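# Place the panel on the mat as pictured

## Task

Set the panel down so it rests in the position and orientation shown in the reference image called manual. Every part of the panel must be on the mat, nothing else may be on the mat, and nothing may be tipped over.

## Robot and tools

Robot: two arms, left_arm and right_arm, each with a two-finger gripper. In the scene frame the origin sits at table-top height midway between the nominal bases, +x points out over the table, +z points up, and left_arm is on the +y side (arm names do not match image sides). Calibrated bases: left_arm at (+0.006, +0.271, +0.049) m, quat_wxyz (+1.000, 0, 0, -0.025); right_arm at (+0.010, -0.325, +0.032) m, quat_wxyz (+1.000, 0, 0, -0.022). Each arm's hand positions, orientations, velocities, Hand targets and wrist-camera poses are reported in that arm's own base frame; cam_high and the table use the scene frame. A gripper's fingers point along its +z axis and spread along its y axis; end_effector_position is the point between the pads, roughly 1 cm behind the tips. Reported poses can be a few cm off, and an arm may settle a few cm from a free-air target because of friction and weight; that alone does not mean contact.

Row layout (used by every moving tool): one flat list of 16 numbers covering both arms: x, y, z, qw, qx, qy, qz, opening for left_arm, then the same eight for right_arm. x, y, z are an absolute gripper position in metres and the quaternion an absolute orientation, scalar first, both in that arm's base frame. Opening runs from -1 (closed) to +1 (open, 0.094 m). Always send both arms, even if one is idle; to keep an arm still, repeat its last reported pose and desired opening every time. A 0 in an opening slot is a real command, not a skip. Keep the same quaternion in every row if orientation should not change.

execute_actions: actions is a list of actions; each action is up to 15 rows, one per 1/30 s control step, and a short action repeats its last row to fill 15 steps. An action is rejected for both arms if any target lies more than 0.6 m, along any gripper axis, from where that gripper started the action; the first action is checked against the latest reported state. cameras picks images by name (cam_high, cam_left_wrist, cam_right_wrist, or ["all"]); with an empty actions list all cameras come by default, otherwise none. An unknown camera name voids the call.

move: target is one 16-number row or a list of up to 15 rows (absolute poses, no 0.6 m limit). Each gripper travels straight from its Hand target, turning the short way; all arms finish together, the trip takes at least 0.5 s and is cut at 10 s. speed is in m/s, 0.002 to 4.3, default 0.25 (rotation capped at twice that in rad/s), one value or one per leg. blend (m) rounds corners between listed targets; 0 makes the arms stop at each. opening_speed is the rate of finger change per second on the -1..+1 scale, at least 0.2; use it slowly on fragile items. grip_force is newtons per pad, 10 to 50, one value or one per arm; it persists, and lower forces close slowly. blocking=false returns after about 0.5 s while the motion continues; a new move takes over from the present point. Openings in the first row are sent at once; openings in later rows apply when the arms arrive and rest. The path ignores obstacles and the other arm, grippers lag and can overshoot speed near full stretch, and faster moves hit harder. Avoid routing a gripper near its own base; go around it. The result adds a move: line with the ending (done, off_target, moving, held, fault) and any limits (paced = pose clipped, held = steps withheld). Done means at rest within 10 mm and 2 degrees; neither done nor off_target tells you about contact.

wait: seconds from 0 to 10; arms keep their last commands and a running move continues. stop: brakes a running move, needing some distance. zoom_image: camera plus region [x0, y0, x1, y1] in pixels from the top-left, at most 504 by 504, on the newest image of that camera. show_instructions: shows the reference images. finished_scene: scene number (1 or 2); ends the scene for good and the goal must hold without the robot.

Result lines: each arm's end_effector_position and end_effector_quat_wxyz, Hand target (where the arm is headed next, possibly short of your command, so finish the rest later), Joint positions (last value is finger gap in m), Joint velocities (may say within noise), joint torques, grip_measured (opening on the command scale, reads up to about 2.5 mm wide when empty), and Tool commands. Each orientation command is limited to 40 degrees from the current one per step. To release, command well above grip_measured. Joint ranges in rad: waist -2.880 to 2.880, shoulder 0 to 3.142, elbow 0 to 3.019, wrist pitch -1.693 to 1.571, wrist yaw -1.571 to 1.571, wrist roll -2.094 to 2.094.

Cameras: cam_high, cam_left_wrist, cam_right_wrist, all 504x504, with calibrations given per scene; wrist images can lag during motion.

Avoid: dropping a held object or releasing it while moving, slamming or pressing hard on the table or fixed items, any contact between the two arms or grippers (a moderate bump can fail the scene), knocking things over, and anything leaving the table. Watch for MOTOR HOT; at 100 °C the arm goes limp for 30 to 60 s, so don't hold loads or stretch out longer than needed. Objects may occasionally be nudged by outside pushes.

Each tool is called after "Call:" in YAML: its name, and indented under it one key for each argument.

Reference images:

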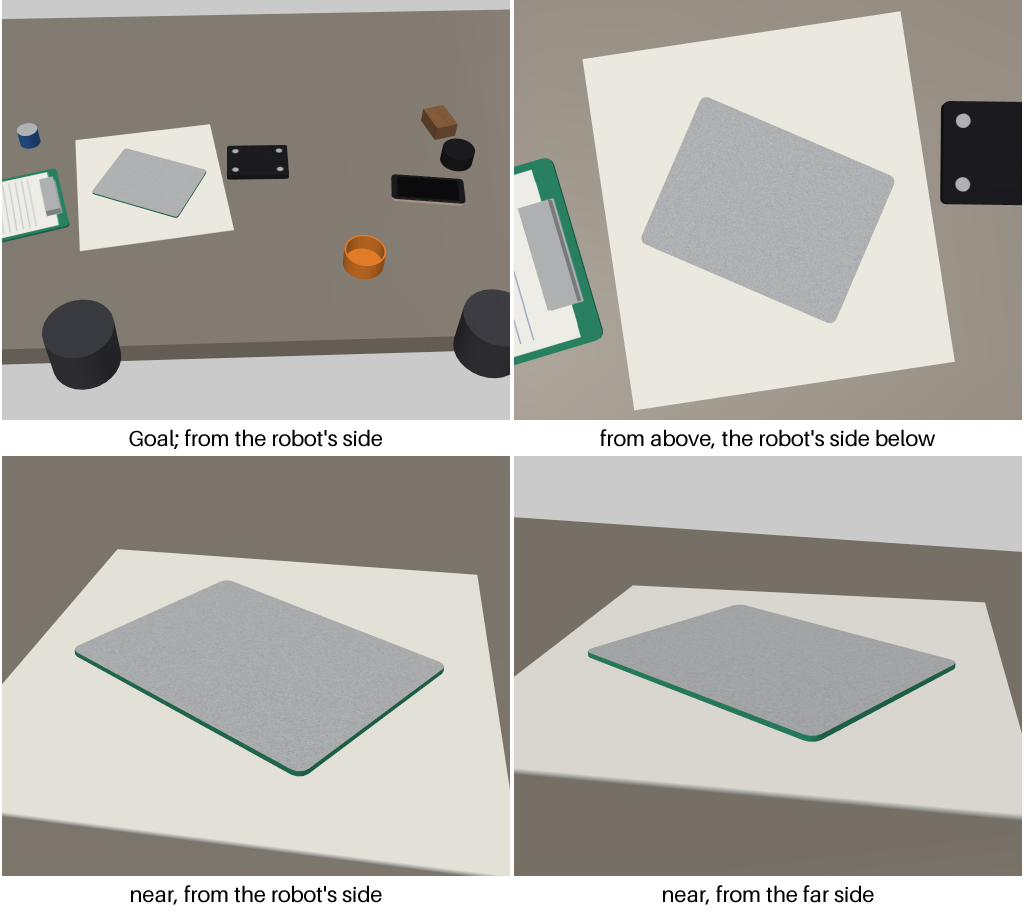

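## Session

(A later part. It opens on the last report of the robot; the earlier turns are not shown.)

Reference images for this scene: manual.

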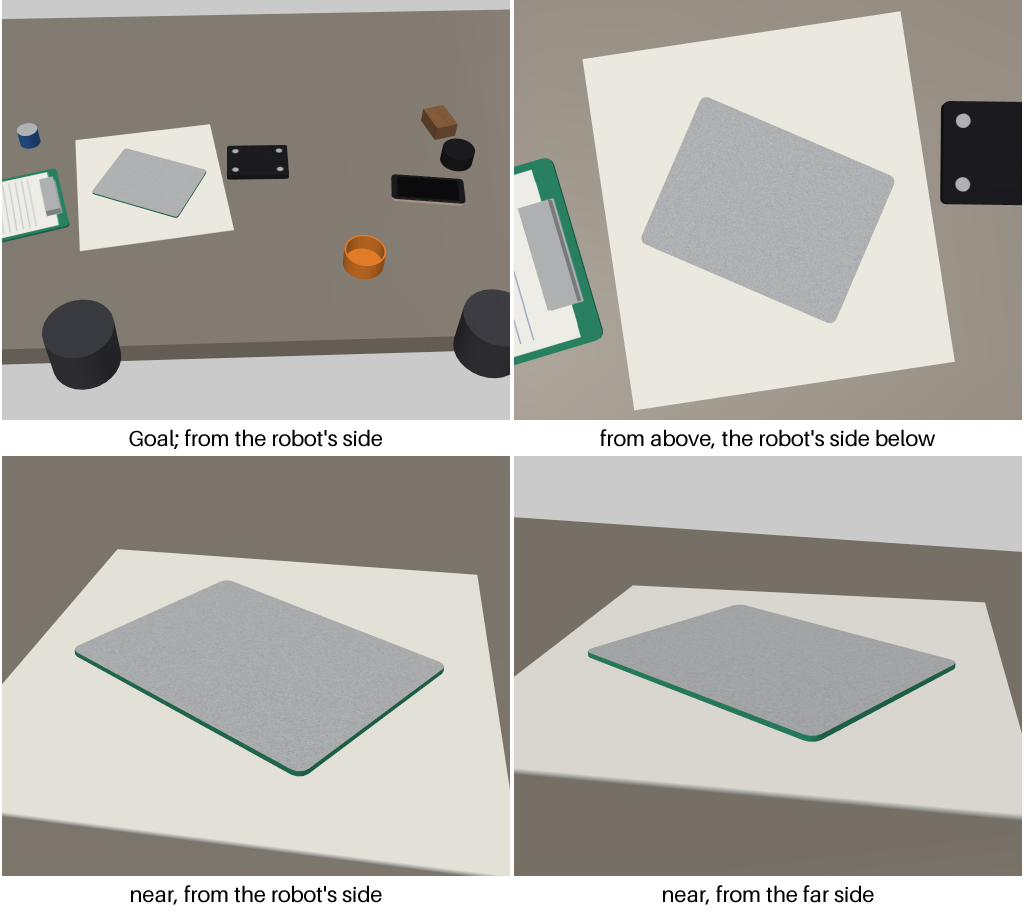

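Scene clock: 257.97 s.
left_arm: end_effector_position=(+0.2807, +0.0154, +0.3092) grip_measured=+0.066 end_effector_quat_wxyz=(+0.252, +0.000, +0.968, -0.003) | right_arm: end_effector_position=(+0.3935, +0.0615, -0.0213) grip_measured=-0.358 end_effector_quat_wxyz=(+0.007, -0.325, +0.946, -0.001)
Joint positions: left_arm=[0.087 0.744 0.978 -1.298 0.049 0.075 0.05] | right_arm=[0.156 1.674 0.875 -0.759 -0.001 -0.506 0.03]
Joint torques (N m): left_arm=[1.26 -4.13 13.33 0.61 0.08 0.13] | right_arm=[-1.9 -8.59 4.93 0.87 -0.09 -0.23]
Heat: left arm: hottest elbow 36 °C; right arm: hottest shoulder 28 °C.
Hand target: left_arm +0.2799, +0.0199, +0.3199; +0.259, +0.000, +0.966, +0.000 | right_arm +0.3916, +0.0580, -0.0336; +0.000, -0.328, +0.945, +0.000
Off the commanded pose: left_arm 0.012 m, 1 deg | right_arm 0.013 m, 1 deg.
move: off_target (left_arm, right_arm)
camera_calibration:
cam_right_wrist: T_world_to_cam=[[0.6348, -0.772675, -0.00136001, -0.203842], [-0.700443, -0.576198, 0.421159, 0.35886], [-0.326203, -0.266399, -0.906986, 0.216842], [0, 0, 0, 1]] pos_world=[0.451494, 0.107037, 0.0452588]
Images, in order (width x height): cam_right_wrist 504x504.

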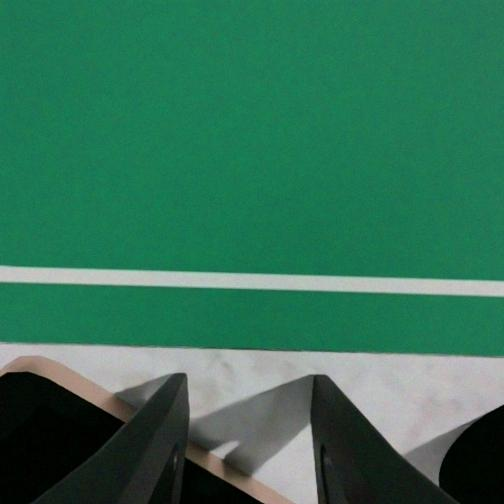

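Call:
move:
  target: [0.604, 0.227, -0.037, 0.0, -0.328, 0.9447, 0.0, -0.36, 0.604, 0.227, -0.037, 0.0, -0.328, 0.9447, 0.0, -0.36]
  speed: 0.001

speed must be a number from 0.002 to 4.3 (m/s); nothing of the call was run

Call:
move:
  target: [0.28, 0.02, 0.32, 0.2588, 0.0, 0.9659, 0.0, 0.064, 0.604, 0.227, -0.037, 0.0, -0.328, 0.9447, 0.0, -0.36]
  speed: 0.15
  cameras: ["cam_high", "cam_right_wrist"]

Scene clock: 261.07 s.
left_arm: end_effector_position=(+0.2807, +0.0154, +0.3092) grip_measured=+0.066 end_effector_quat_wxyz=(+0.252, +0.000, +0.968, -0.003) | right_arm: end_effector_position=(+0.5974, +0.2152, -0.0172) grip_measured=-0.358 end_effector_quat_wxyz=(+0.006, -0.330, +0.944, -0.001)
Joint positions: left_arm=[0.087 0.744 0.978 -1.298 0.049 0.075 0.05] | right_arm=[0.347 2.172 1.699 -1.087 0.003 -0.326 0.03]
Joint torques (N m): left_arm=[1.32 -4.13 13.33 0.59 0.08 0.13] | right_arm=[-0.38 -15.74 10.14 0.14 -0.22 0.16]
Heat: left arm: hottest elbow 36 °C; right arm: hottest shoulder 28 °C.
Hand target: left_arm +0.2799, +0.0199, +0.3199; +0.259, +0.000, +0.966, +0.000 | right_arm +0.6028, +0.2264, -0.0367; +0.001, -0.328, +0.945, +0.000
Off the commanded pose: left_arm 0.012 m, 1 deg | right_arm 0.024 m, 1 deg.
move: off_target (left_arm, right_arm)
camera_calibration:
cam_right_wrist: T_world_to_cam=[[0.643612, -0.765352, -0.00043698, -0.221424], [-0.69329, -0.583255, 0.423276, 0.585783], [-0.32421, -0.272123, -0.906, 0.328034], [0, 0, 0, 1]] pos_world=[0.654981, 0.261459, 0.0491539]
Images, in order (width x height): cam_high 504x504, cam_right_wrist 504x504.

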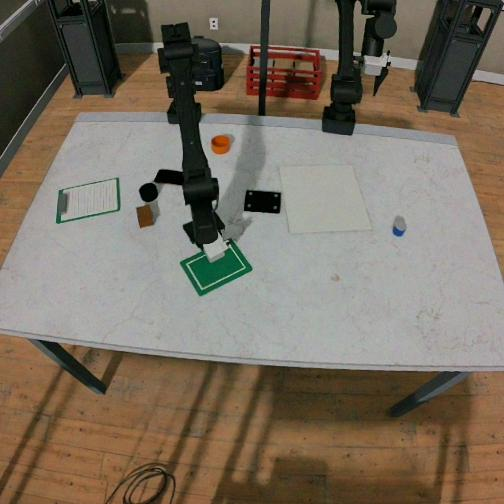

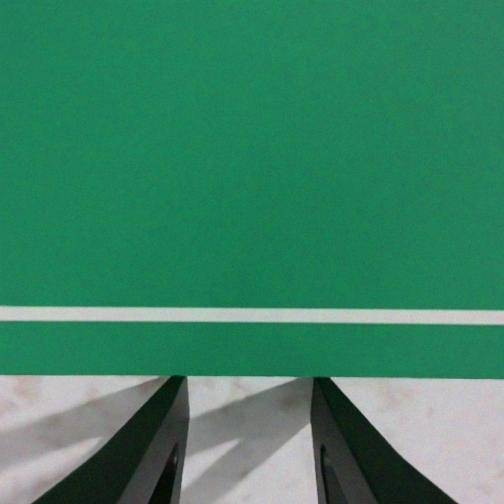

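Call:
move:
  target:
    - [0.28, 0.02, 0.32, 0.2588, 0.0, 0.9659, 0.0, 0.064, 0.590, 0.212, 0.06, 0.0, -0.328, 0.9447, 0.0, -0.36]
    - [0.28, 0.02, 0.32, 0.2588, 0.0, 0.9659, 0.0, 0.064, 0.645, 0.335, 0.05, 0.0, 0.6756, 0.7373, 0.0, 1.0]
    - [0.28, 0.02, 0.32, 0.2588, 0.0, 0.9659, 0.0, 0.064, 0.645, 0.337, 0.0, 0.0, 0.6756, 0.7373, 0.0, 1.0]
  speed: [0.2, 0.6, 0.15]
  blend: [0.02, 0.01, 0]
  cameras: ["cam_high", "cam_right_wrist"]

Scene clock: 271.40 s.
left_arm: end_effector_position=(+0.2807, +0.0154, +0.3092) grip_measured=+0.066 end_effector_quat_wxyz=(+0.252, +0.000, +0.968, -0.003) | right_arm: end_effector_position=(+0.6469, +0.3307, +0.0171) grip_measured=+0.998 end_effector_quat_wxyz=(+0.001, +0.673, +0.739, +0.006)
Joint positions: left_arm=[0.087 0.744 0.978 -1.298 0.049 0.075 0.05] | right_arm=[0.473 2.406 2.224 -1.377 -0.002 1.95 0.094]
Joint torques (N m): left_arm=[1.26 -4.13 13.33 0.61 0.08 0.13] | right_arm=[-0.67 -20.6 8.1 0.4 0.05 0.12]
Heat: left arm: hottest elbow 37 °C; right arm: hottest elbow 28 °C.
Hand target: left_arm +0.2799, +0.0199, +0.3199; +0.259, +0.000, +0.966, +0.000 | right_arm +0.6446, +0.3367, +0.0003; +0.000, +0.676, +0.737, +0.000
Off the commanded pose: left_arm 0.012 m, 1 deg | right_arm 0.018 m, 1 deg.
move: off_target (left_arm, right_arm); blend cut to 0 m at target 2; target 2's new opening was sent with right_arm's hand 0.011 m and 1 deg from that target
camera_calibration:
cam_right_wrist: T_world_to_cam=[[-0.992669, -0.119631, -0.0172036, 0.680402], [-0.115062, 0.89185, 0.437453, -0.189134], [-0.03699, 0.436225, -0.899077, -0.0135933], [0, 0, 0, 1]] pos_world=[0.653149, 0.256006, 0.082221]
Images, in order (width x height): cam_high 504x504, cam_right_wrist 504x504.

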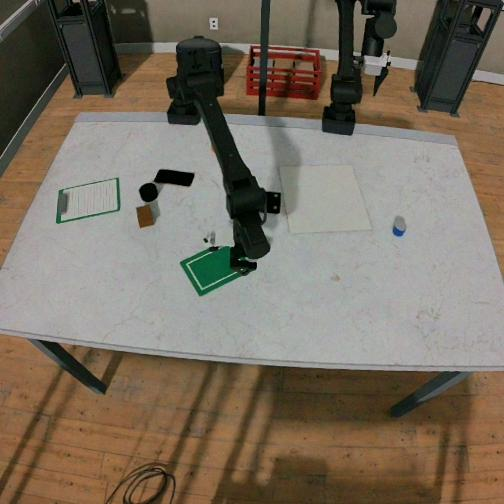

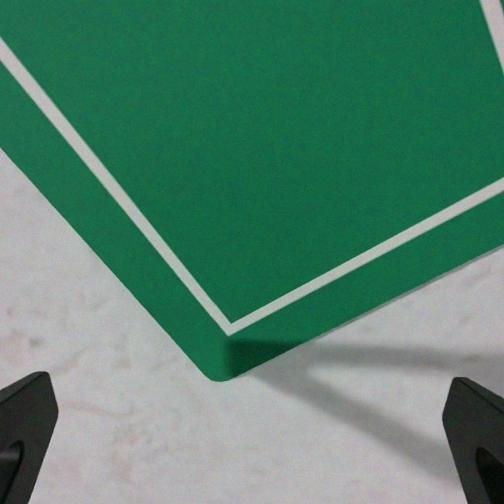

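Call:
move:
  target:
    - [0.28, 0.02, 0.32, 0.2588, 0.0, 0.9659, 0.0, 0.064, 0.638, 0.346, -0.01, 0.0, 0.6756, 0.7373, 0.0, 1.0]
    - [0.28, 0.02, 0.32, 0.2588, 0.0, 0.9659, 0.0, 0.064, 0.638, 0.346, -0.037, 0.0, 0.6756, 0.7373, 0.0, 1.0]
  speed: [0.1, 0.06]
  blend: [0.003, 0]
  cameras: ["cam_right_wrist"]

Scene clock: 273.77 s.
left_arm: end_effector_position=(+0.2807, +0.0154, +0.3092) grip_measured=+0.066 end_effector_quat_wxyz=(+0.252, +0.000, +0.968, -0.003) | right_arm: end_effector_position=(+0.6428, +0.3412, -0.0140) grip_measured=+0.998 end_effector_quat_wxyz=(+0.003, +0.673, +0.739, +0.010)
Joint positions: left_arm=[0.087 0.744 0.978 -1.298 0.049 0.075 0.05] | right_arm=[0.488 2.426 2.177 -1.301 -0.001 1.965 0.094]
Joint torques (N m): left_arm=[1.32 -4.19 13.34 0.59 0.08 0.14] | right_arm=[-0.32 -20.37 7.36 0.47 0.01 0.15]
Heat: left arm: hottest elbow 37 °C; right arm: hottest shoulder 28 °C.
Hand target: left_arm +0.2799, +0.0199, +0.3199; +0.259, +0.000, +0.966, +0.000 | right_arm +0.6374, +0.3457, -0.0366; +0.000, +0.675, +0.737, +0.000
Off the commanded pose: left_arm 0.012 m, 1 deg | right_arm 0.024 m, 1 deg.
move: off_target (left_arm, right_arm)
camera_calibration:
cam_right_wrist: T_world_to_cam=[[-0.992459, -0.119489, -0.02733, 0.676756], [-0.119265, 0.889902, 0.440283, -0.182061], [-0.0282878, 0.440223, -0.897443, -0.0531958], [0, 0, 0, 1]] pos_world=[0.648435, 0.266299, 0.050914]
Images, in order (width x height): cam_right_wrist 504x504.

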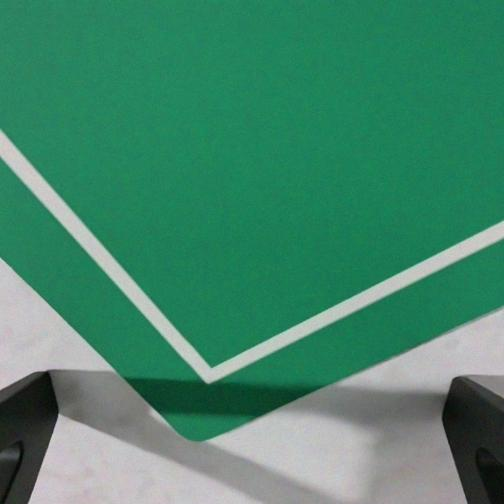

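Call:
move:
  target:
    - [0.28, 0.02, 0.32, 0.2588, 0.0, 0.9659, 0.0, 0.064, 0.638, 0.344, -0.045, 0.0, 0.6756, 0.7373, 0.0, 1.0]
    - [0.28, 0.02, 0.32, 0.2588, 0.0, 0.9659, 0.0, 0.064, 0.643, 0.295, -0.046, 0.0, 0.6756, 0.7373, 0.0, 1.0]
  speed: [0.06, 0.08]
  blend: [0, 0]
  cameras: ["cam_right_wrist"]

Scene clock: 276.17 s.
left_arm: end_effector_position=(+0.2807, +0.0154, +0.3092) grip_measured=+0.066 end_effector_quat_wxyz=(+0.252, +0.000, +0.968, -0.003) | right_arm: end_effector_position=(+0.6426, +0.3172, -0.0161) grip_measured=+0.999 end_effector_quat_wxyz=(+0.001, +0.678, +0.735, +0.020)
Joint positions: left_arm=[0.087 0.744 0.978 -1.298 0.049 0.075 0.05] | right_arm=[0.456 2.377 2.079 -1.236 -0.013 1.946 0.094]
Joint torques (N m): left_arm=[1.26 -4.19 13.33 0.61 0.09 0.13] | right_arm=[-3.55 -20.48 5.49 0.58 0.41 -0.34]
Heat: left arm: hottest elbow 37 °C; right arm: hottest shoulder 28 °C.
Hand target: left_arm +0.2799, +0.0199, +0.3199; +0.259, +0.000, +0.966, +0.000 | right_arm +0.6418, +0.2951, -0.0451; -0.001, +0.676, +0.737, +0.000
Off the commanded pose: left_arm 0.012 m, 1 deg | right_arm 0.037 m, 2 deg.
move: off_target (left_arm, right_arm)
camera_calibration:
cam_right_wrist: T_world_to_cam=[[-0.993574, -0.106446, -0.0384775, 0.67003], [-0.112267, 0.883575, 0.454632, -0.162032], [-0.0143958, 0.45603, -0.889848, -0.0582875], [0, 0, 0, 1]] pos_world=[0.646694, 0.24107, 0.0475792]
Images, in order (width x height): cam_right_wrist 504x504.

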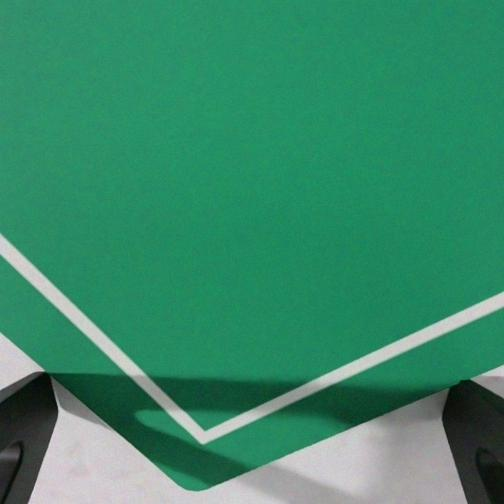

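Call:
move:
  target: [0.28, 0.02, 0.32, 0.2588, 0.0, 0.9659, 0.0, 0.064, 0.690, -0.14, -0.040, 0.0, 0.6756, 0.7373, 0.0, 1.0]
  speed: 0.18
  cameras: ["cam_high", "cam_right_wrist"]

Scene clock: 279.67 s.
left_arm: end_effector_position=(+0.2807, +0.0154, +0.3092) grip_measured=+0.066 end_effector_quat_wxyz=(+0.252, +0.000, +0.968, -0.003) | right_arm: end_effector_position=(+0.6867, -0.1282, -0.0160) grip_measured=+0.999 end_effector_quat_wxyz=(+0.007, +0.681, +0.733, +0.010)
Joint positions: left_arm=[0.087 0.744 0.978 -1.298 0.049 0.075 0.05] | right_arm=[-0.186 2.332 1.997 -1.212 -0.009 1.311 0.094]
Joint torques (N m): left_arm=[1.26 -4.13 13.34 0.59 0.08 0.13] | right_arm=[-2.9 -18.37 10.41 -0.16 0.28 -0.34]
Heat: left arm: hottest elbow 38 °C; right arm: hottest shoulder 28 °C.
Hand target: left_arm +0.2799, +0.0199, +0.3199; +0.259, +0.000, +0.966, +0.000 | right_arm +0.6886, -0.1395, -0.0398; +0.000, +0.676, +0.737, +0.001
Off the commanded pose: left_arm 0.012 m, 1 deg | right_arm 0.027 m, 2 deg.
move: off_target (left_arm, right_arm)
camera_calibration:
cam_right_wrist: T_world_to_cam=[[-0.994513, -0.0996384, -0.0318838, 0.668065], [-0.103577, 0.894966, 0.433945, 0.231564], [-0.0147027, 0.434866, -0.900375, 0.142845], [0, 0, 0, 1]] pos_world=[0.690484, -0.202795, 0.0494286]
Images, in order (width x height): cam_high 504x504, cam_right_wrist 504x504.

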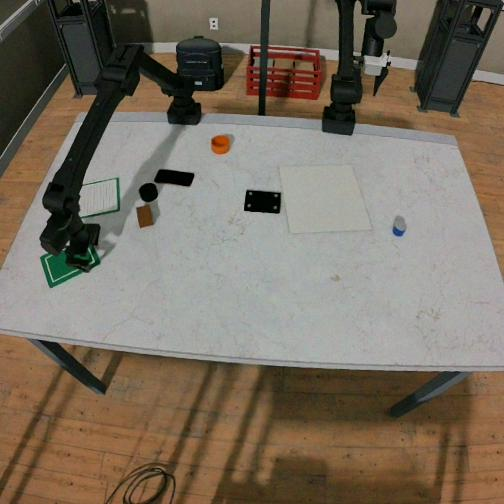

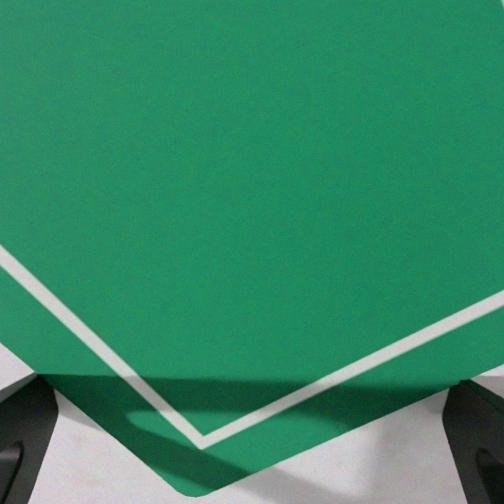

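Call:
zoom_image:
  camera: "cam_high"
  region: [0, 200, 140, 310]

Scaled by 3.600 from the camera's 504x504 image, which has a finer 720x720 frame.

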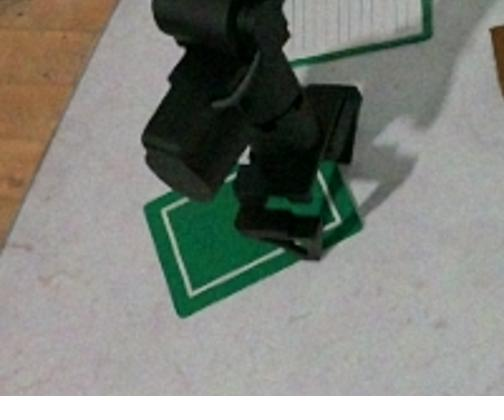

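Call:
move:
  target: [0.28, 0.02, 0.32, 0.2588, 0.0, 0.9659, 0.0, 0.064, 0.697, -0.330, -0.040, 0.0, 0.6756, 0.7373, 0.0, 1.0]
  speed: 0.14
  cameras: ["cam_high", "cam_right_wrist"]

Call:
zoom_image:
  camera: "cam_high"
  region: [0, 200, 140, 310]

Scene clock: 285.93 s.
left_arm: end_effector_position=(+0.2807, +0.0154, +0.3092) grip_measured=+0.066 end_effector_quat_wxyz=(+0.252, +0.000, +0.968, -0.003) | right_arm: end_effector_position=(+0.7004, -0.3141, -0.0138) grip_measured=+0.999 end_effector_quat_wxyz=(+0.009, +0.676, +0.737, +0.008)
Joint positions: left_arm=[0.087 0.744 0.978 -1.298 0.049 0.075 0.05] | right_arm=[-0.423 2.602 2.516 -1.463 -0.009 1.062 0.094]
Joint torques (N m): left_arm=[1.32 -4.13 13.31 0.59 0.08 0.13] | right_arm=[-2.96 -20.13 11.12 -0.24 0.26 -0.24]
Heat: left arm: hottest elbow 38 °C; right arm: hottest shoulder 29 °C.
Hand target: left_arm +0.2799, +0.0199, +0.3199; +0.259, +0.000, +0.966, +0.000 | right_arm +0.6955, -0.3291, -0.0395; +0.002, +0.676, +0.737, +0.001
Off the commanded pose: left_arm 0.012 m, 1 deg | right_arm 0.031 m, 1 deg.
move: off_target (left_arm, right_arm)
camera_calibration:
cam_right_wrist: T_world_to_cam=[[-0.993206, -0.112187, -0.0309313, 0.658369], [-0.114572, 0.896087, 0.428837, 0.406406], [-0.0203928, 0.429467, -0.902852, 0.228119], [0, 0, 0, 1]] pos_world=[0.705111, -0.388284, 0.0520405]
Images, in order (width x height): cam_high 504x504, cam_right_wrist 504x504.

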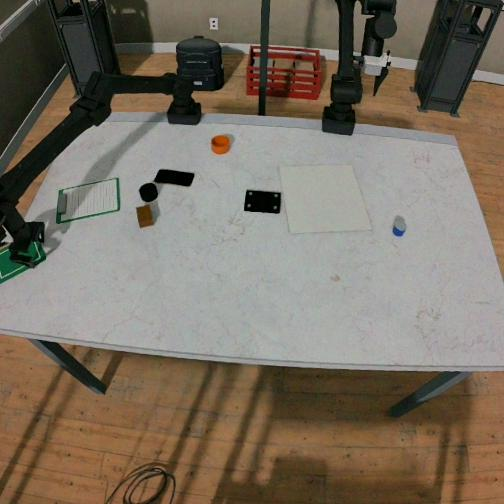

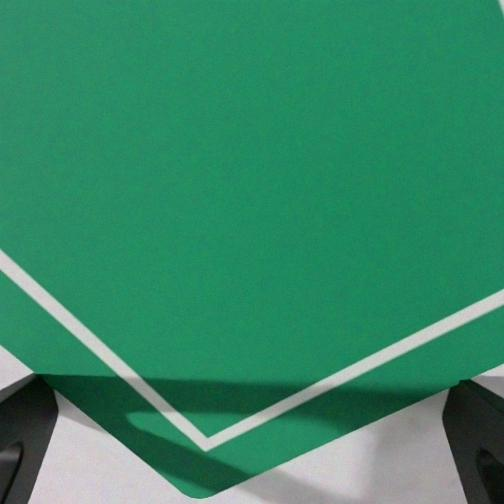

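Scaled by 3.600 from the camera's 504x504 image, which has a finer 720x720 frame.

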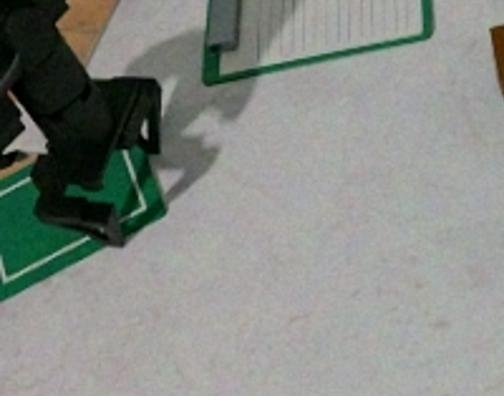

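Call:
move:
  target:
    - [0.28, 0.02, 0.32, 0.2588, 0.0, 0.9659, 0.0, 0.064, 0.6965, -0.342, -0.040, 0.0, 0.6756, 0.7373, 0.0, 1.0]
    - [0.28, 0.02, 0.32, 0.2588, 0.0, 0.9659, 0.0, 0.064, 0.695, -0.320, 0.02, 0.0, 0.6756, 0.7373, 0.0, 1.0]
    - [0.28, 0.02, 0.32, 0.2588, 0.0, 0.9659, 0.0, 0.064, 0.66, -0.36, 0.16, 0.0, 0.6756, 0.7373, 0.0, 1.0]
  speed: [0.06, 0.12, 0.25]
  blend: [0, 0.02, 0]
  cameras: ["cam_high", "cam_right_wrist"]

Scene clock: 291.37 s.
left_arm: end_effector_position=(+0.2807, +0.0154, +0.3092) grip_measured=+0.066 end_effector_quat_wxyz=(+0.252, +0.000, +0.968, -0.003) | right_arm: end_effector_position=(+0.6557, -0.3597, +0.1605) grip_measured=+0.999 end_effector_quat_wxyz=(+0.046, +0.682, +0.730, +0.012)
Joint positions: left_arm=[0.087 0.744 0.978 -1.298 0.049 0.075 0.05] | right_arm=[-0.501 2.415 2.615 -1.676 0 1.002 0.094]
Joint torques (N m): left_arm=[1.32 -4.13 13.33 0.61 0.08 0.13] | right_arm=[-1.08 -22.3 10.62 -0.46 -0.05 -0.2]
Heat: left arm: hottest elbow 38 °C; right arm: hottest elbow 30 °C.
Hand target: left_arm +0.2799, +0.0199, +0.3199; +0.259, +0.000, +0.966, +0.000 | right_arm +0.6593, -0.3595, +0.1597; +0.047, +0.675, +0.736, +0.012
Off the commanded pose: left_arm 0.012 m, 1 deg | right_arm 0.004 m, 6 deg.
joint sent to its limit (right arm) — joint 4 (wrist pitch), lower limit. The joint targets are off in orientation, not in position.
move: off_target (left_arm, right_arm)
camera_calibration:
cam_right_wrist: T_world_to_cam=[[-0.991634, -0.0960304, -0.0862546, 0.627905], [-0.121945, 0.916048, 0.38208, 0.387001], [0.0423222, 0.389401, -0.920095, 0.351316], [0, 0, 0, 1]] pos_world=[0.654976, -0.431017, 0.229539]
Images, in order (width x height): cam_high 504x504, cam_right_wrist 504x504.

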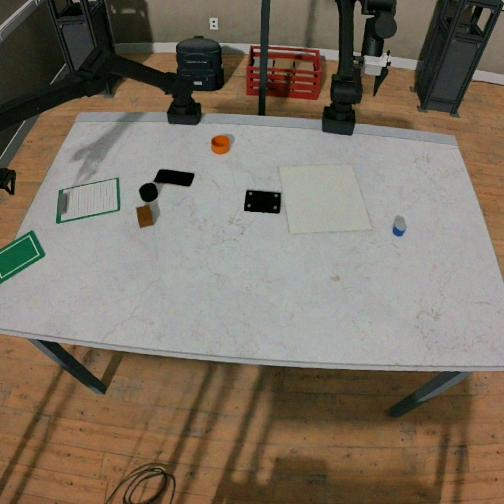

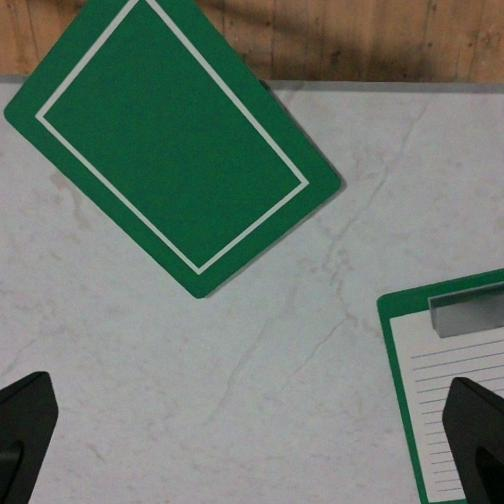

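Call:
move:
  target:
    - [0.28, 0.02, 0.32, 0.2588, 0.0, 0.9659, 0.0, 0.064, 0.637, -0.478, 0.15, 0.3594, 0.5329, 0.6351, 0.4284, 0.28]
    - [0.28, 0.02, 0.32, 0.2588, 0.0, 0.9659, 0.0, 0.064, 0.637, -0.480, 0.02, 0.3594, 0.5329, 0.6351, 0.4284, 0.28]
  speed: [0.4, 0.15]
  blend: [0.0, 0]
  cameras: ["cam_high", "cam_right_wrist"]

Scene clock: 298.20 s.
left_arm: end_effector_position=(+0.2807, +0.0154, +0.3092) grip_measured=+0.066 end_effector_quat_wxyz=(+0.252, +0.000, +0.968, -0.003) | right_arm: end_effector_position=(+0.6351, -0.4784, +0.0312) grip_measured=+0.282 end_effector_quat_wxyz=(+0.362, +0.529, +0.639, +0.425)
Joint positions: left_arm=[0.087 0.744 0.978 -1.298 0.049 0.075 0.05] | right_arm=[-0.815 2.307 1.68 -0.011 -0.885 1.036 0.06]
Joint torques (N m): left_arm=[1.26 -4.13 13.33 0.62 0.08 0.14] | right_arm=[-1.14 -19.72 8.31 2.14 -0.5 0.04]
Heat: left arm: hottest elbow 39 °C; right arm: hottest elbow 31 °C.
Hand target: left_arm +0.2799, +0.0199, +0.3199; +0.259, +0.000, +0.966, +0.000 | right_arm +0.6368, -0.4799, +0.0203; +0.359, +0.533, +0.635, +0.428
Off the commanded pose: left_arm 0.012 m, 1 deg | right_arm 0.011 m, 1 deg.
move: off_target (left_arm, right_arm)
camera_calibration:
cam_right_wrist: T_world_to_cam=[[-0.358103, -0.103319, -0.927948, 0.205334], [-0.564874, 0.815313, 0.127211, 0.783581], [0.743425, 0.569728, -0.350328, -0.0973143], [0, 0, 0, 1]] pos_world=[0.588501, -0.562206, 0.0567673]
Images, in order (width x height): cam_high 504x504, cam_right_wrist 504x504.

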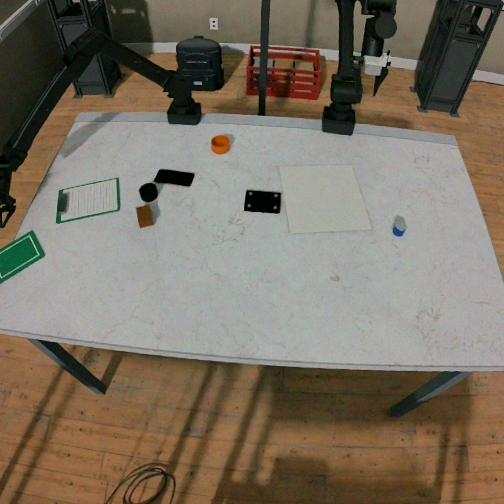

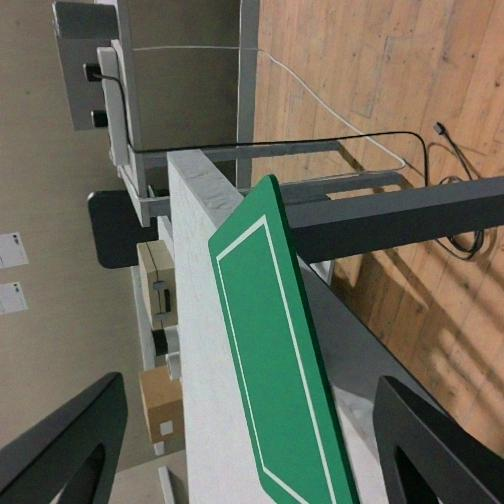

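Call:
move:
  target: [0.28, 0.02, 0.32, 0.2588, 0.0, 0.9659, 0.0, 0.064, 0.639, -0.480, -0.030, 0.3594, 0.5329, 0.6351, 0.4284, 0.28]
  speed: 0.12
  cameras: ["cam_right_wrist"]

Scene clock: 300.57 s.
left_arm: end_effector_position=(+0.2807, +0.0154, +0.3092) grip_measured=+0.066 end_effector_quat_wxyz=(+0.252, +0.000, +0.968, -0.003) | right_arm: end_effector_position=(+0.6328, -0.4759, -0.0274) grip_measured=+0.282 end_effector_quat_wxyz=(+0.354, +0.535, +0.638, +0.426)
Joint positions: left_arm=[0.087 0.744 0.978 -1.298 0.049 0.075 0.05] | right_arm=[-0.815 2.399 1.68 0.064 -0.885 1.038 0.06]
Joint torques (N m): left_arm=[1.26 -4.13 13.33 0.59 0.08 0.14] | right_arm=[-1.14 -20.25 8.77 2.14 -0.43 0.06]
Heat: left arm: hottest elbow 39 °C; right arm: hottest elbow 31 °C.
Hand target: left_arm +0.2799, +0.0199, +0.3199; +0.259, +0.000, +0.966, +0.000 | right_arm +0.6388, -0.4798, -0.0298; +0.359, +0.533, +0.635, +0.428
Off the commanded pose: left_arm 0.012 m, 1 deg | right_arm 0.008 m, 1 deg.
move: off_target (left_arm)
camera_calibration:
cam_right_wrist: T_world_to_cam=[[-0.368966, -0.0899601, -0.925079, 0.163716], [-0.562583, 0.813884, 0.145238, 0.786045], [0.739841, 0.574021, -0.350906, -0.113248], [0, 0, 0, 1]] pos_world=[0.586407, -0.560014, -0.00245362]
Images, in order (width x height): cam_right_wrist 504x504.

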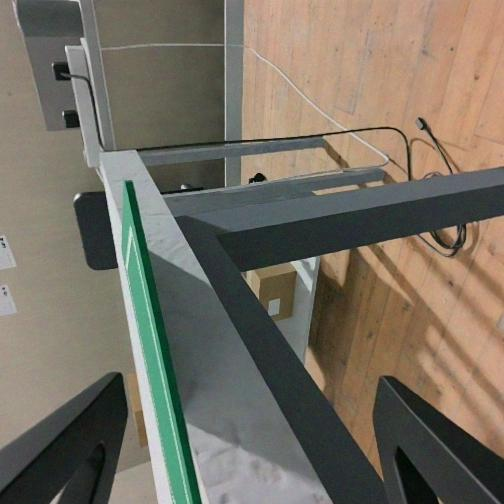

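Call:
move:
  target: [0.28, 0.02, 0.32, 0.2588, 0.0, 0.9659, 0.0, 0.064, 0.685, -0.474, -0.012, 0.3594, 0.5329, 0.6351, 0.4284, 0.28]
  speed: 0.1
  cameras: ["cam_right_wrist"]

Scene clock: 302.67 s.
left_arm: end_effector_position=(+0.2807, +0.0154, +0.3092) grip_measured=+0.066 end_effector_quat_wxyz=(+0.252, +0.000, +0.968, -0.003) | right_arm: end_effector_position=(+0.6766, -0.4670, -0.0080) grip_measured=+0.282 end_effector_quat_wxyz=(+0.361, +0.529, +0.639, +0.426)
Joint positions: left_arm=[0.087 0.744 0.978 -1.298 0.049 0.075 0.05] | right_arm=[-0.762 2.419 1.772 0.045 -0.845 1.085 0.06]
Joint torques (N m): left_arm=[1.26 -4.13 13.31 0.62 0.08 0.13] | right_arm=[-1.44 -20.6 10.99 0.95 -0.28 0.05]
Heat: left arm: hottest elbow 39 °C; right arm: hottest elbow 31 °C.
Hand target: left_arm +0.2799, +0.0199, +0.3199; +0.259, +0.000, +0.966, +0.000 | right_arm +0.6843, -0.4736, -0.0118; +0.360, +0.533, +0.635, +0.428
Off the commanded pose: left_arm 0.012 m, 1 deg | right_arm 0.012 m, 1 deg.
move: off_target (left_arm, right_arm)
camera_calibration:
cam_right_wrist: T_world_to_cam=[[-0.356731, -0.101536, -0.928673, 0.184988], [-0.566275, 0.814136, 0.12851, 0.803234], [0.743017, 0.571728, -0.347926, -0.147185], [0, 0, 0, 1]] pos_world=[0.630204, -0.551009, 0.0173602]
Images, in order (width x height): cam_right_wrist 504x504.

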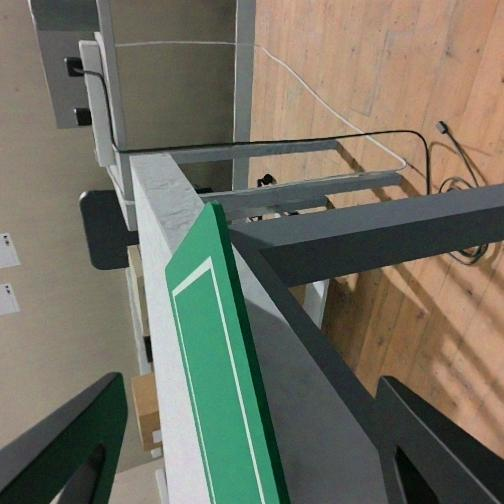

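Call:
move:
  target: [0.28, 0.02, 0.32, 0.2588, 0.0, 0.9659, 0.0, 0.064, 0.712, -0.470, -0.024, 0.3594, 0.5329, 0.6351, 0.4284, 0.28]
  speed: 0.08
  cameras: ["cam_right_wrist"]

Scene clock: 304.33 s.
left_arm: end_effector_position=(+0.2807, +0.0154, +0.3092) grip_measured=+0.066 end_effector_quat_wxyz=(+0.252, +0.000, +0.968, -0.003) | right_arm: end_effector_position=(+0.7016, -0.4684, -0.0179) grip_measured=+0.282 end_effector_quat_wxyz=(+0.364, +0.530, +0.637, +0.425)
Joint positions: left_arm=[0.087 0.744 0.978 -1.298 0.049 0.075 0.05] | right_arm=[-0.74 2.479 1.858 0.039 -0.821 1.109 0.06]
Joint torques (N m): left_arm=[1.38 -4.13 13.33 0.61 0.08 0.13] | right_arm=[-0.73 -21.07 11.12 0.77 -0.28 0.07]
Heat: left arm: hottest elbow 39 °C; right arm: hottest elbow 31 °C.
Hand target: left_arm +0.2799, +0.0199, +0.3199; +0.259, +0.000, +0.966, +0.000 | right_arm +0.7113, -0.4696, -0.0239; +0.360, +0.533, +0.635, +0.428
Off the commanded pose: left_arm 0.012 m, 1 deg | right_arm 0.012 m, 1 deg.
move: off_target (left_arm, right_arm)
camera_calibration:
cam_right_wrist: T_world_to_cam=[[-0.355113, -0.101382, -0.92931, 0.183518], [-0.561648, 0.817817, 0.125401, 0.818137], [0.747292, 0.566477, -0.347359, -0.173845], [0, 0, 0, 1]] pos_world=[0.654588, -0.552002, 0.00756278]
Images, in order (width x height): cam_right_wrist 504x504.

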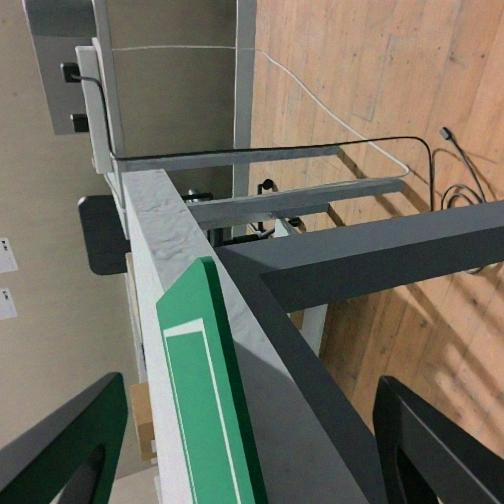

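Call:
move:
  target: [0.28, 0.02, 0.32, 0.2588, 0.0, 0.9659, 0.0, 0.064, 0.737, -0.464, -0.024, 0.3594, 0.5329, 0.6351, 0.4284, 0.28]
  speed: 0.06
  cameras: ["cam_right_wrist"]

Scene clock: 306.27 s.
left_arm: end_effector_position=(+0.2807, +0.0154, +0.3092) grip_measured=+0.066 end_effector_quat_wxyz=(+0.252, +0.000, +0.968, -0.003) | right_arm: end_effector_position=(+0.7272, -0.4617, -0.0171) grip_measured=+0.282 end_effector_quat_wxyz=(+0.363, +0.530, +0.638, +0.425)
Joint positions: left_arm=[0.087 0.744 0.978 -1.298 0.049 0.075 0.05] | right_arm=[-0.71 2.514 1.931 0.017 -0.797 1.131 0.06]
Joint torques (N m): left_arm=[1.26 -4.13 13.31 0.61 0.08 0.14] | right_arm=[-0.5 -21.42 11.55 1.1 -0.26 0.04]
Heat: left arm: hottest elbow 39 °C; right arm: hottest elbow 32 °C.
Hand target: left_arm +0.2799, +0.0199, +0.3199; +0.259, +0.000, +0.966, +0.000 | right_arm +0.7362, -0.4634, -0.0238; +0.360, +0.533, +0.635, +0.428
Off the commanded pose: left_arm 0.012 m, 1 deg | right_arm 0.012 m, 1 deg.
move: off_target (left_arm, right_arm)
camera_calibration:
cam_right_wrist: T_world_to_cam=[[-0.35525, -0.101946, -0.929195, 0.193808], [-0.562696, 0.817084, 0.125485, 0.827332], [0.746438, 0.567433, -0.347634, -0.195334], [0, 0, 0, 1]] pos_world=[0.680191, -0.545403, 0.0083633]
Images, in order (width x height): cam_right_wrist 504x504.

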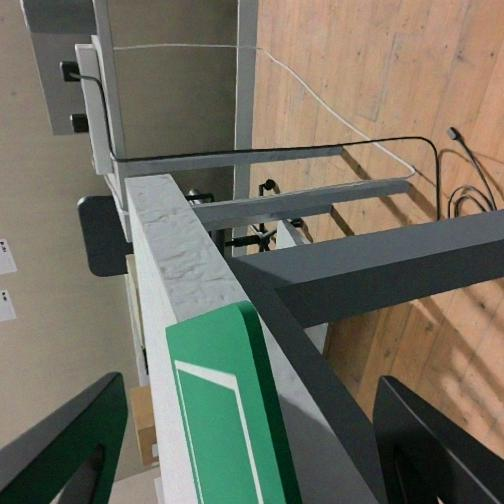

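Call:
move:
  target: [0.28, 0.02, 0.32, 0.2588, 0.0, 0.9659, 0.0, 0.064, 0.737, -0.464, -0.024, 0.3594, 0.5329, 0.6351, 0.4284, -0.95]
  speed: 0.06
  opening_speed: 0.6
  cameras: ["cam_right_wrist", "cam_high"]

Scene clock: 310.10 s.
left_arm: end_effector_position=(+0.2807, +0.0154, +0.3092) grip_measured=+0.066 end_effector_quat_wxyz=(+0.252, +0.000, +0.968, -0.003) | right_arm: end_effector_position=(+0.7351, -0.4649, +0.0061) grip_measured=-0.920 end_effector_quat_wxyz=(+0.374, +0.514, +0.637, +0.435)
Joint positions: left_arm=[0.087 0.744 0.978 -1.298 0.049 0.075 0.05] | right_arm=[-0.71 2.506 1.962 0.02 -0.82 1.139 0.004]
Joint torques (N m): left_arm=[1.26 -4.13 13.33 0.61 0.09 0.13] | right_arm=[-0.97 -20.31 8.96 0.79 0.6 -0.04]
Heat: left arm: hottest elbow 39 °C; right arm: hottest elbow 32 °C.
Hand target: left_arm +0.2799, +0.0199, +0.3199; +0.259, +0.000, +0.966, +0.000 | right_arm +0.7355, -0.4631, -0.0233; +0.360, +0.533, +0.635, +0.428
Off the commanded pose: left_arm 0.012 m, 1 deg | right_arm 0.030 m, 3 deg.
move: off_target (left_arm, right_arm)
camera_calibration:
cam_right_wrist: T_world_to_cam=[[-0.318412, -0.116767, -0.940733, 0.184006], [-0.580627, 0.808469, 0.0961766, 0.840875], [0.749323, 0.576839, -0.325224, -0.189346], [0, 0, 0, 1]] pos_world=[0.688706, -0.549114, 0.0306483]
Images, in order (width x height): cam_high 504x504, cam_right_wrist 504x504.

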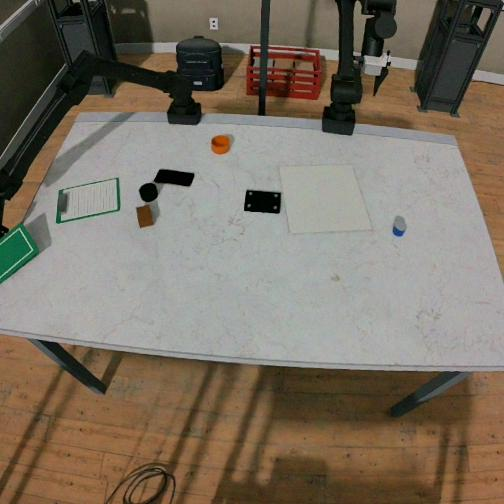

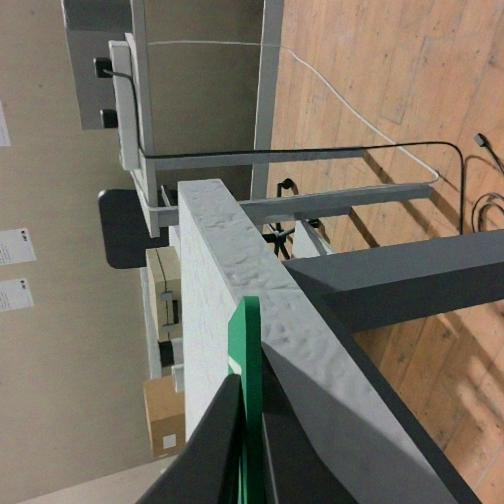

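Call:
move:
  target:
    - [0.28, 0.02, 0.32, 0.2588, 0.0, 0.9659, 0.0, 0.064, 0.730, -0.455, 0.06, 0.3594, 0.5329, 0.6351, 0.4284, -0.95]
    - [0.28, 0.02, 0.32, 0.2588, 0.0, 0.9659, 0.0, 0.064, 0.62, -0.40, 0.20, 0.3594, 0.5329, 0.6351, 0.4284, -0.95]
  speed: [0.1, 0.2]
  blend: [0.02, 0]
  cameras: ["cam_right_wrist", "cam_high"]

Scene clock: 312.97 s.
left_arm: end_effector_position=(+0.2807, +0.0154, +0.3092) grip_measured=+0.066 end_effector_quat_wxyz=(+0.252, +0.000, +0.968, -0.003) | right_arm: end_effector_position=(+0.6209, -0.3955, +0.1607) grip_measured=-0.948 end_effector_quat_wxyz=(+0.340, +0.544, +0.641, +0.422)
Joint positions: left_arm=[0.087 0.744 0.978 -1.298 0.049 0.075 0.05] | right_arm=[-0.74 1.971 1.494 -0.171 -0.818 1.091 0.002]
Joint torques (N m): left_arm=[1.32 -4.07 13.33 0.61 0.09 0.13] | right_arm=[-1.85 -22.48 9.47 1.36 -0.93 0.11]
Heat: left arm: hottest elbow 39 °C; right arm: hottest elbow 32 °C.
Hand target: left_arm +0.2799, +0.0199, +0.3199; +0.259, +0.000, +0.966, +0.000 | right_arm +0.6198, -0.3995, +0.1995; +0.359, +0.533, +0.635, +0.428
Off the commanded pose: left_arm 0.012 m, 1 deg | right_arm 0.040 m, 3 deg.
move: off_target (left_arm, right_arm)
camera_calibration:
cam_right_wrist: T_world_to_cam=[[-0.398699, -0.0773343, -0.913815, 0.362213], [-0.558138, 0.811111, 0.174874, 0.678086], [0.727682, 0.579758, -0.366552, -0.0722152], [0, 0, 0, 1]] pos_world=[0.57543, -0.480124, 0.185945]
Images, in order (width x height): cam_high 504x504, cam_right_wrist 504x504.

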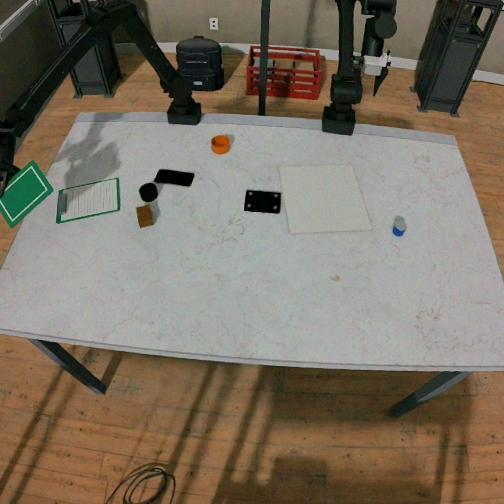

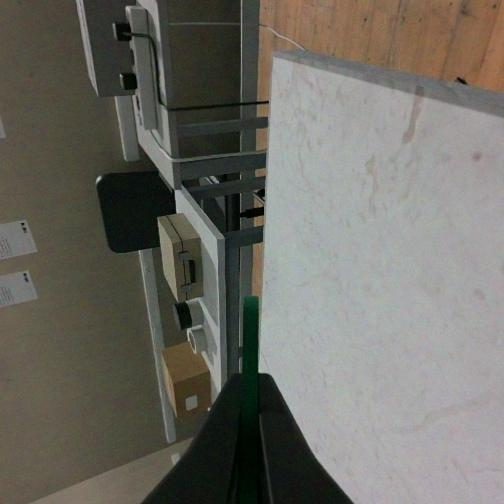

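Call:
zoom_image:
  camera: "cam_high"
  region: [230, 170, 300, 230]

Scaled by 7.200 from the camera's 504x504 image, which has a finer 720x720 frame.

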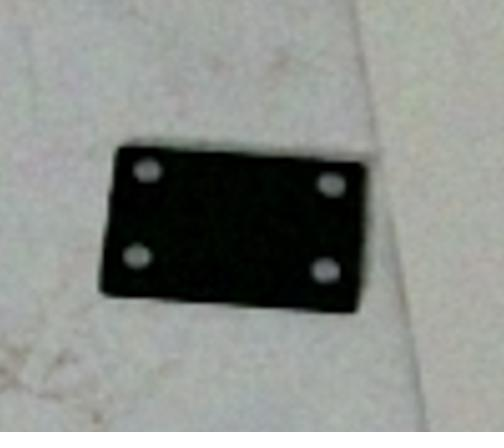

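Call:
move:
  target:
    - [0.25,0.22,0.32,0.2421,-0.3414,0.9035,0.0915,0.064,0.58,-0.33,0.34,0.4961,0.2493,0.7907,0.2582,-0.95]
    - [0.05,0.45,0.32,0.1923,-0.6463,0.7178,0.1732,0.064,0.55,-0.20,0.36,0.5687,-0.1069,0.8122,0.0749,-0.95]
    - [0.05,0.45,0.32,0.1923,-0.6463,0.7178,0.1732,0.064,0.45,0.25,0.34,0.5151,-0.5958,0.5579,-0.2625,-0.95]
    - [0.05,0.45,0.32,0.1923,-0.6463,0.7178,0.1732,0.064,0.345,0.604,0.20,0.5151,-0.5958,0.5579,-0.2625,-0.95]
  speed: 0.45
  blend: [0.08,0.08,0.06,0]
  cameras: ["cam_high","cam_right_wrist"]

Scene clock: 336.60 s.
left_arm: end_effector_position=(+0.0548, +0.4314, +0.2964) grip_measured=+0.066 end_effector_quat_wxyz=(+0.172, -0.640, +0.733, +0.154) | right_arm: end_effector_position=(+0.3298, +0.5843, +0.1582) grip_measured=-0.948 end_effector_quat_wxyz=(-0.487, +0.620, -0.556, +0.264)
Joint positions: left_arm=[1.445 1.183 1.212 -1.134 -0.001 0.011 0.05] | right_arm=[1.247 1.821 1.229 -0.004 0.811 -0.88 0.002]
Joint torques (N m): left_arm=[1.03 -9 16.32 1.77 -0.14 -0.13] | right_arm=[-1.9 -16.21 13.55 1.7 0.68 -0.16]
Heat: left arm: hottest elbow 42 °C; right arm: hottest elbow 35 °C.
Hand target: left_arm +0.0499, +0.4485, +0.3201; +0.193, -0.646, +0.718, +0.173 | right_arm +0.3435, +0.6005, +0.2005; -0.515, +0.595, -0.558, +0.263
Off the commanded pose: left_arm 0.030 m, 4 deg | right_arm 0.049 m, 4 deg.
move: off_target (left_arm, right_arm)
camera_calibration:
cam_right_wrist: T_world_to_cam=[[0.432288, -0.0644692, 0.899428, -0.248719], [-0.145582, -0.989346, -0.000943826, 0.665031], [0.889906, -0.130533, -0.437068, -0.0566308], [0, 0, 0, 1]] pos_world=[0.254731, 0.634518, 0.199581]
Images, in order (width x height): cam_high 504x504, cam_right_wrist 504x504.

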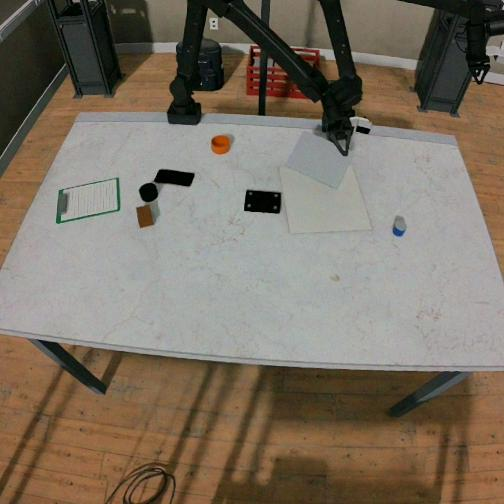

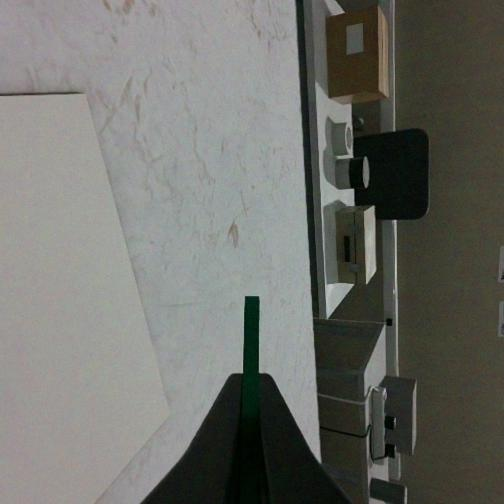

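Call:
move:
  target: [0.05,0.45,0.32,0.1923,-0.6463,0.7178,0.1732,0.064,0.369,0.632,0.10,0.5423,-0.5707,0.5589,-0.2606,-0.95]
  speed: 0.2
  cameras: ["cam_high"]

Scene clock: 340.00 s.
left_arm: end_effector_position=(+0.0548, +0.4314, +0.2964) grip_measured=+0.066 end_effector_quat_wxyz=(+0.172, -0.640, +0.733, +0.154) | right_arm: end_effector_position=(+0.3516, +0.6080, +0.0524) grip_measured=-0.948 end_effector_quat_wxyz=(-0.506, +0.597, -0.565, +0.262)
Joint positions: left_arm=[1.445 1.183 1.212 -1.134 -0.001 0.011 0.05] | right_arm=[1.229 2.072 1.256 0.277 0.817 -0.88 0.002]
Joint torques (N m): left_arm=[1.08 -9.05 16.31 1.77 -0.15 -0.13] | right_arm=[-2.08 -19.37 11.7 2.96 0.55 -0.47]
Heat: left arm: hottest elbow 43 °C; right arm: hottest elbow 35 °C.
Hand target: left_arm +0.0499, +0.4485, +0.3201; +0.193, -0.646, +0.718, +0.173 | right_arm +0.3672, +0.6281, +0.1011; -0.542, +0.570, -0.560, +0.261
Off the commanded pose: left_arm 0.030 m, 4 deg | right_arm 0.056 m, 5 deg.
move: off_target (left_arm, right_arm)
Images, in order (width x height): cam_high 504x504.

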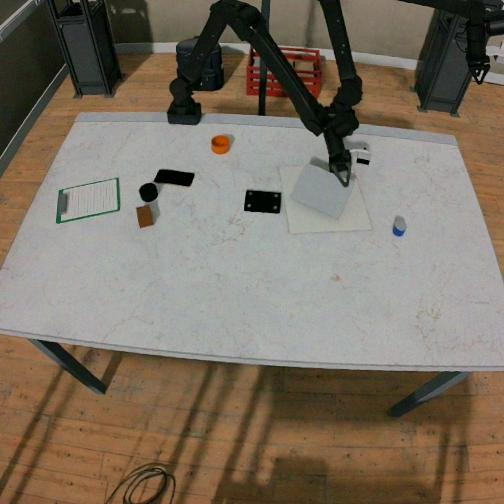

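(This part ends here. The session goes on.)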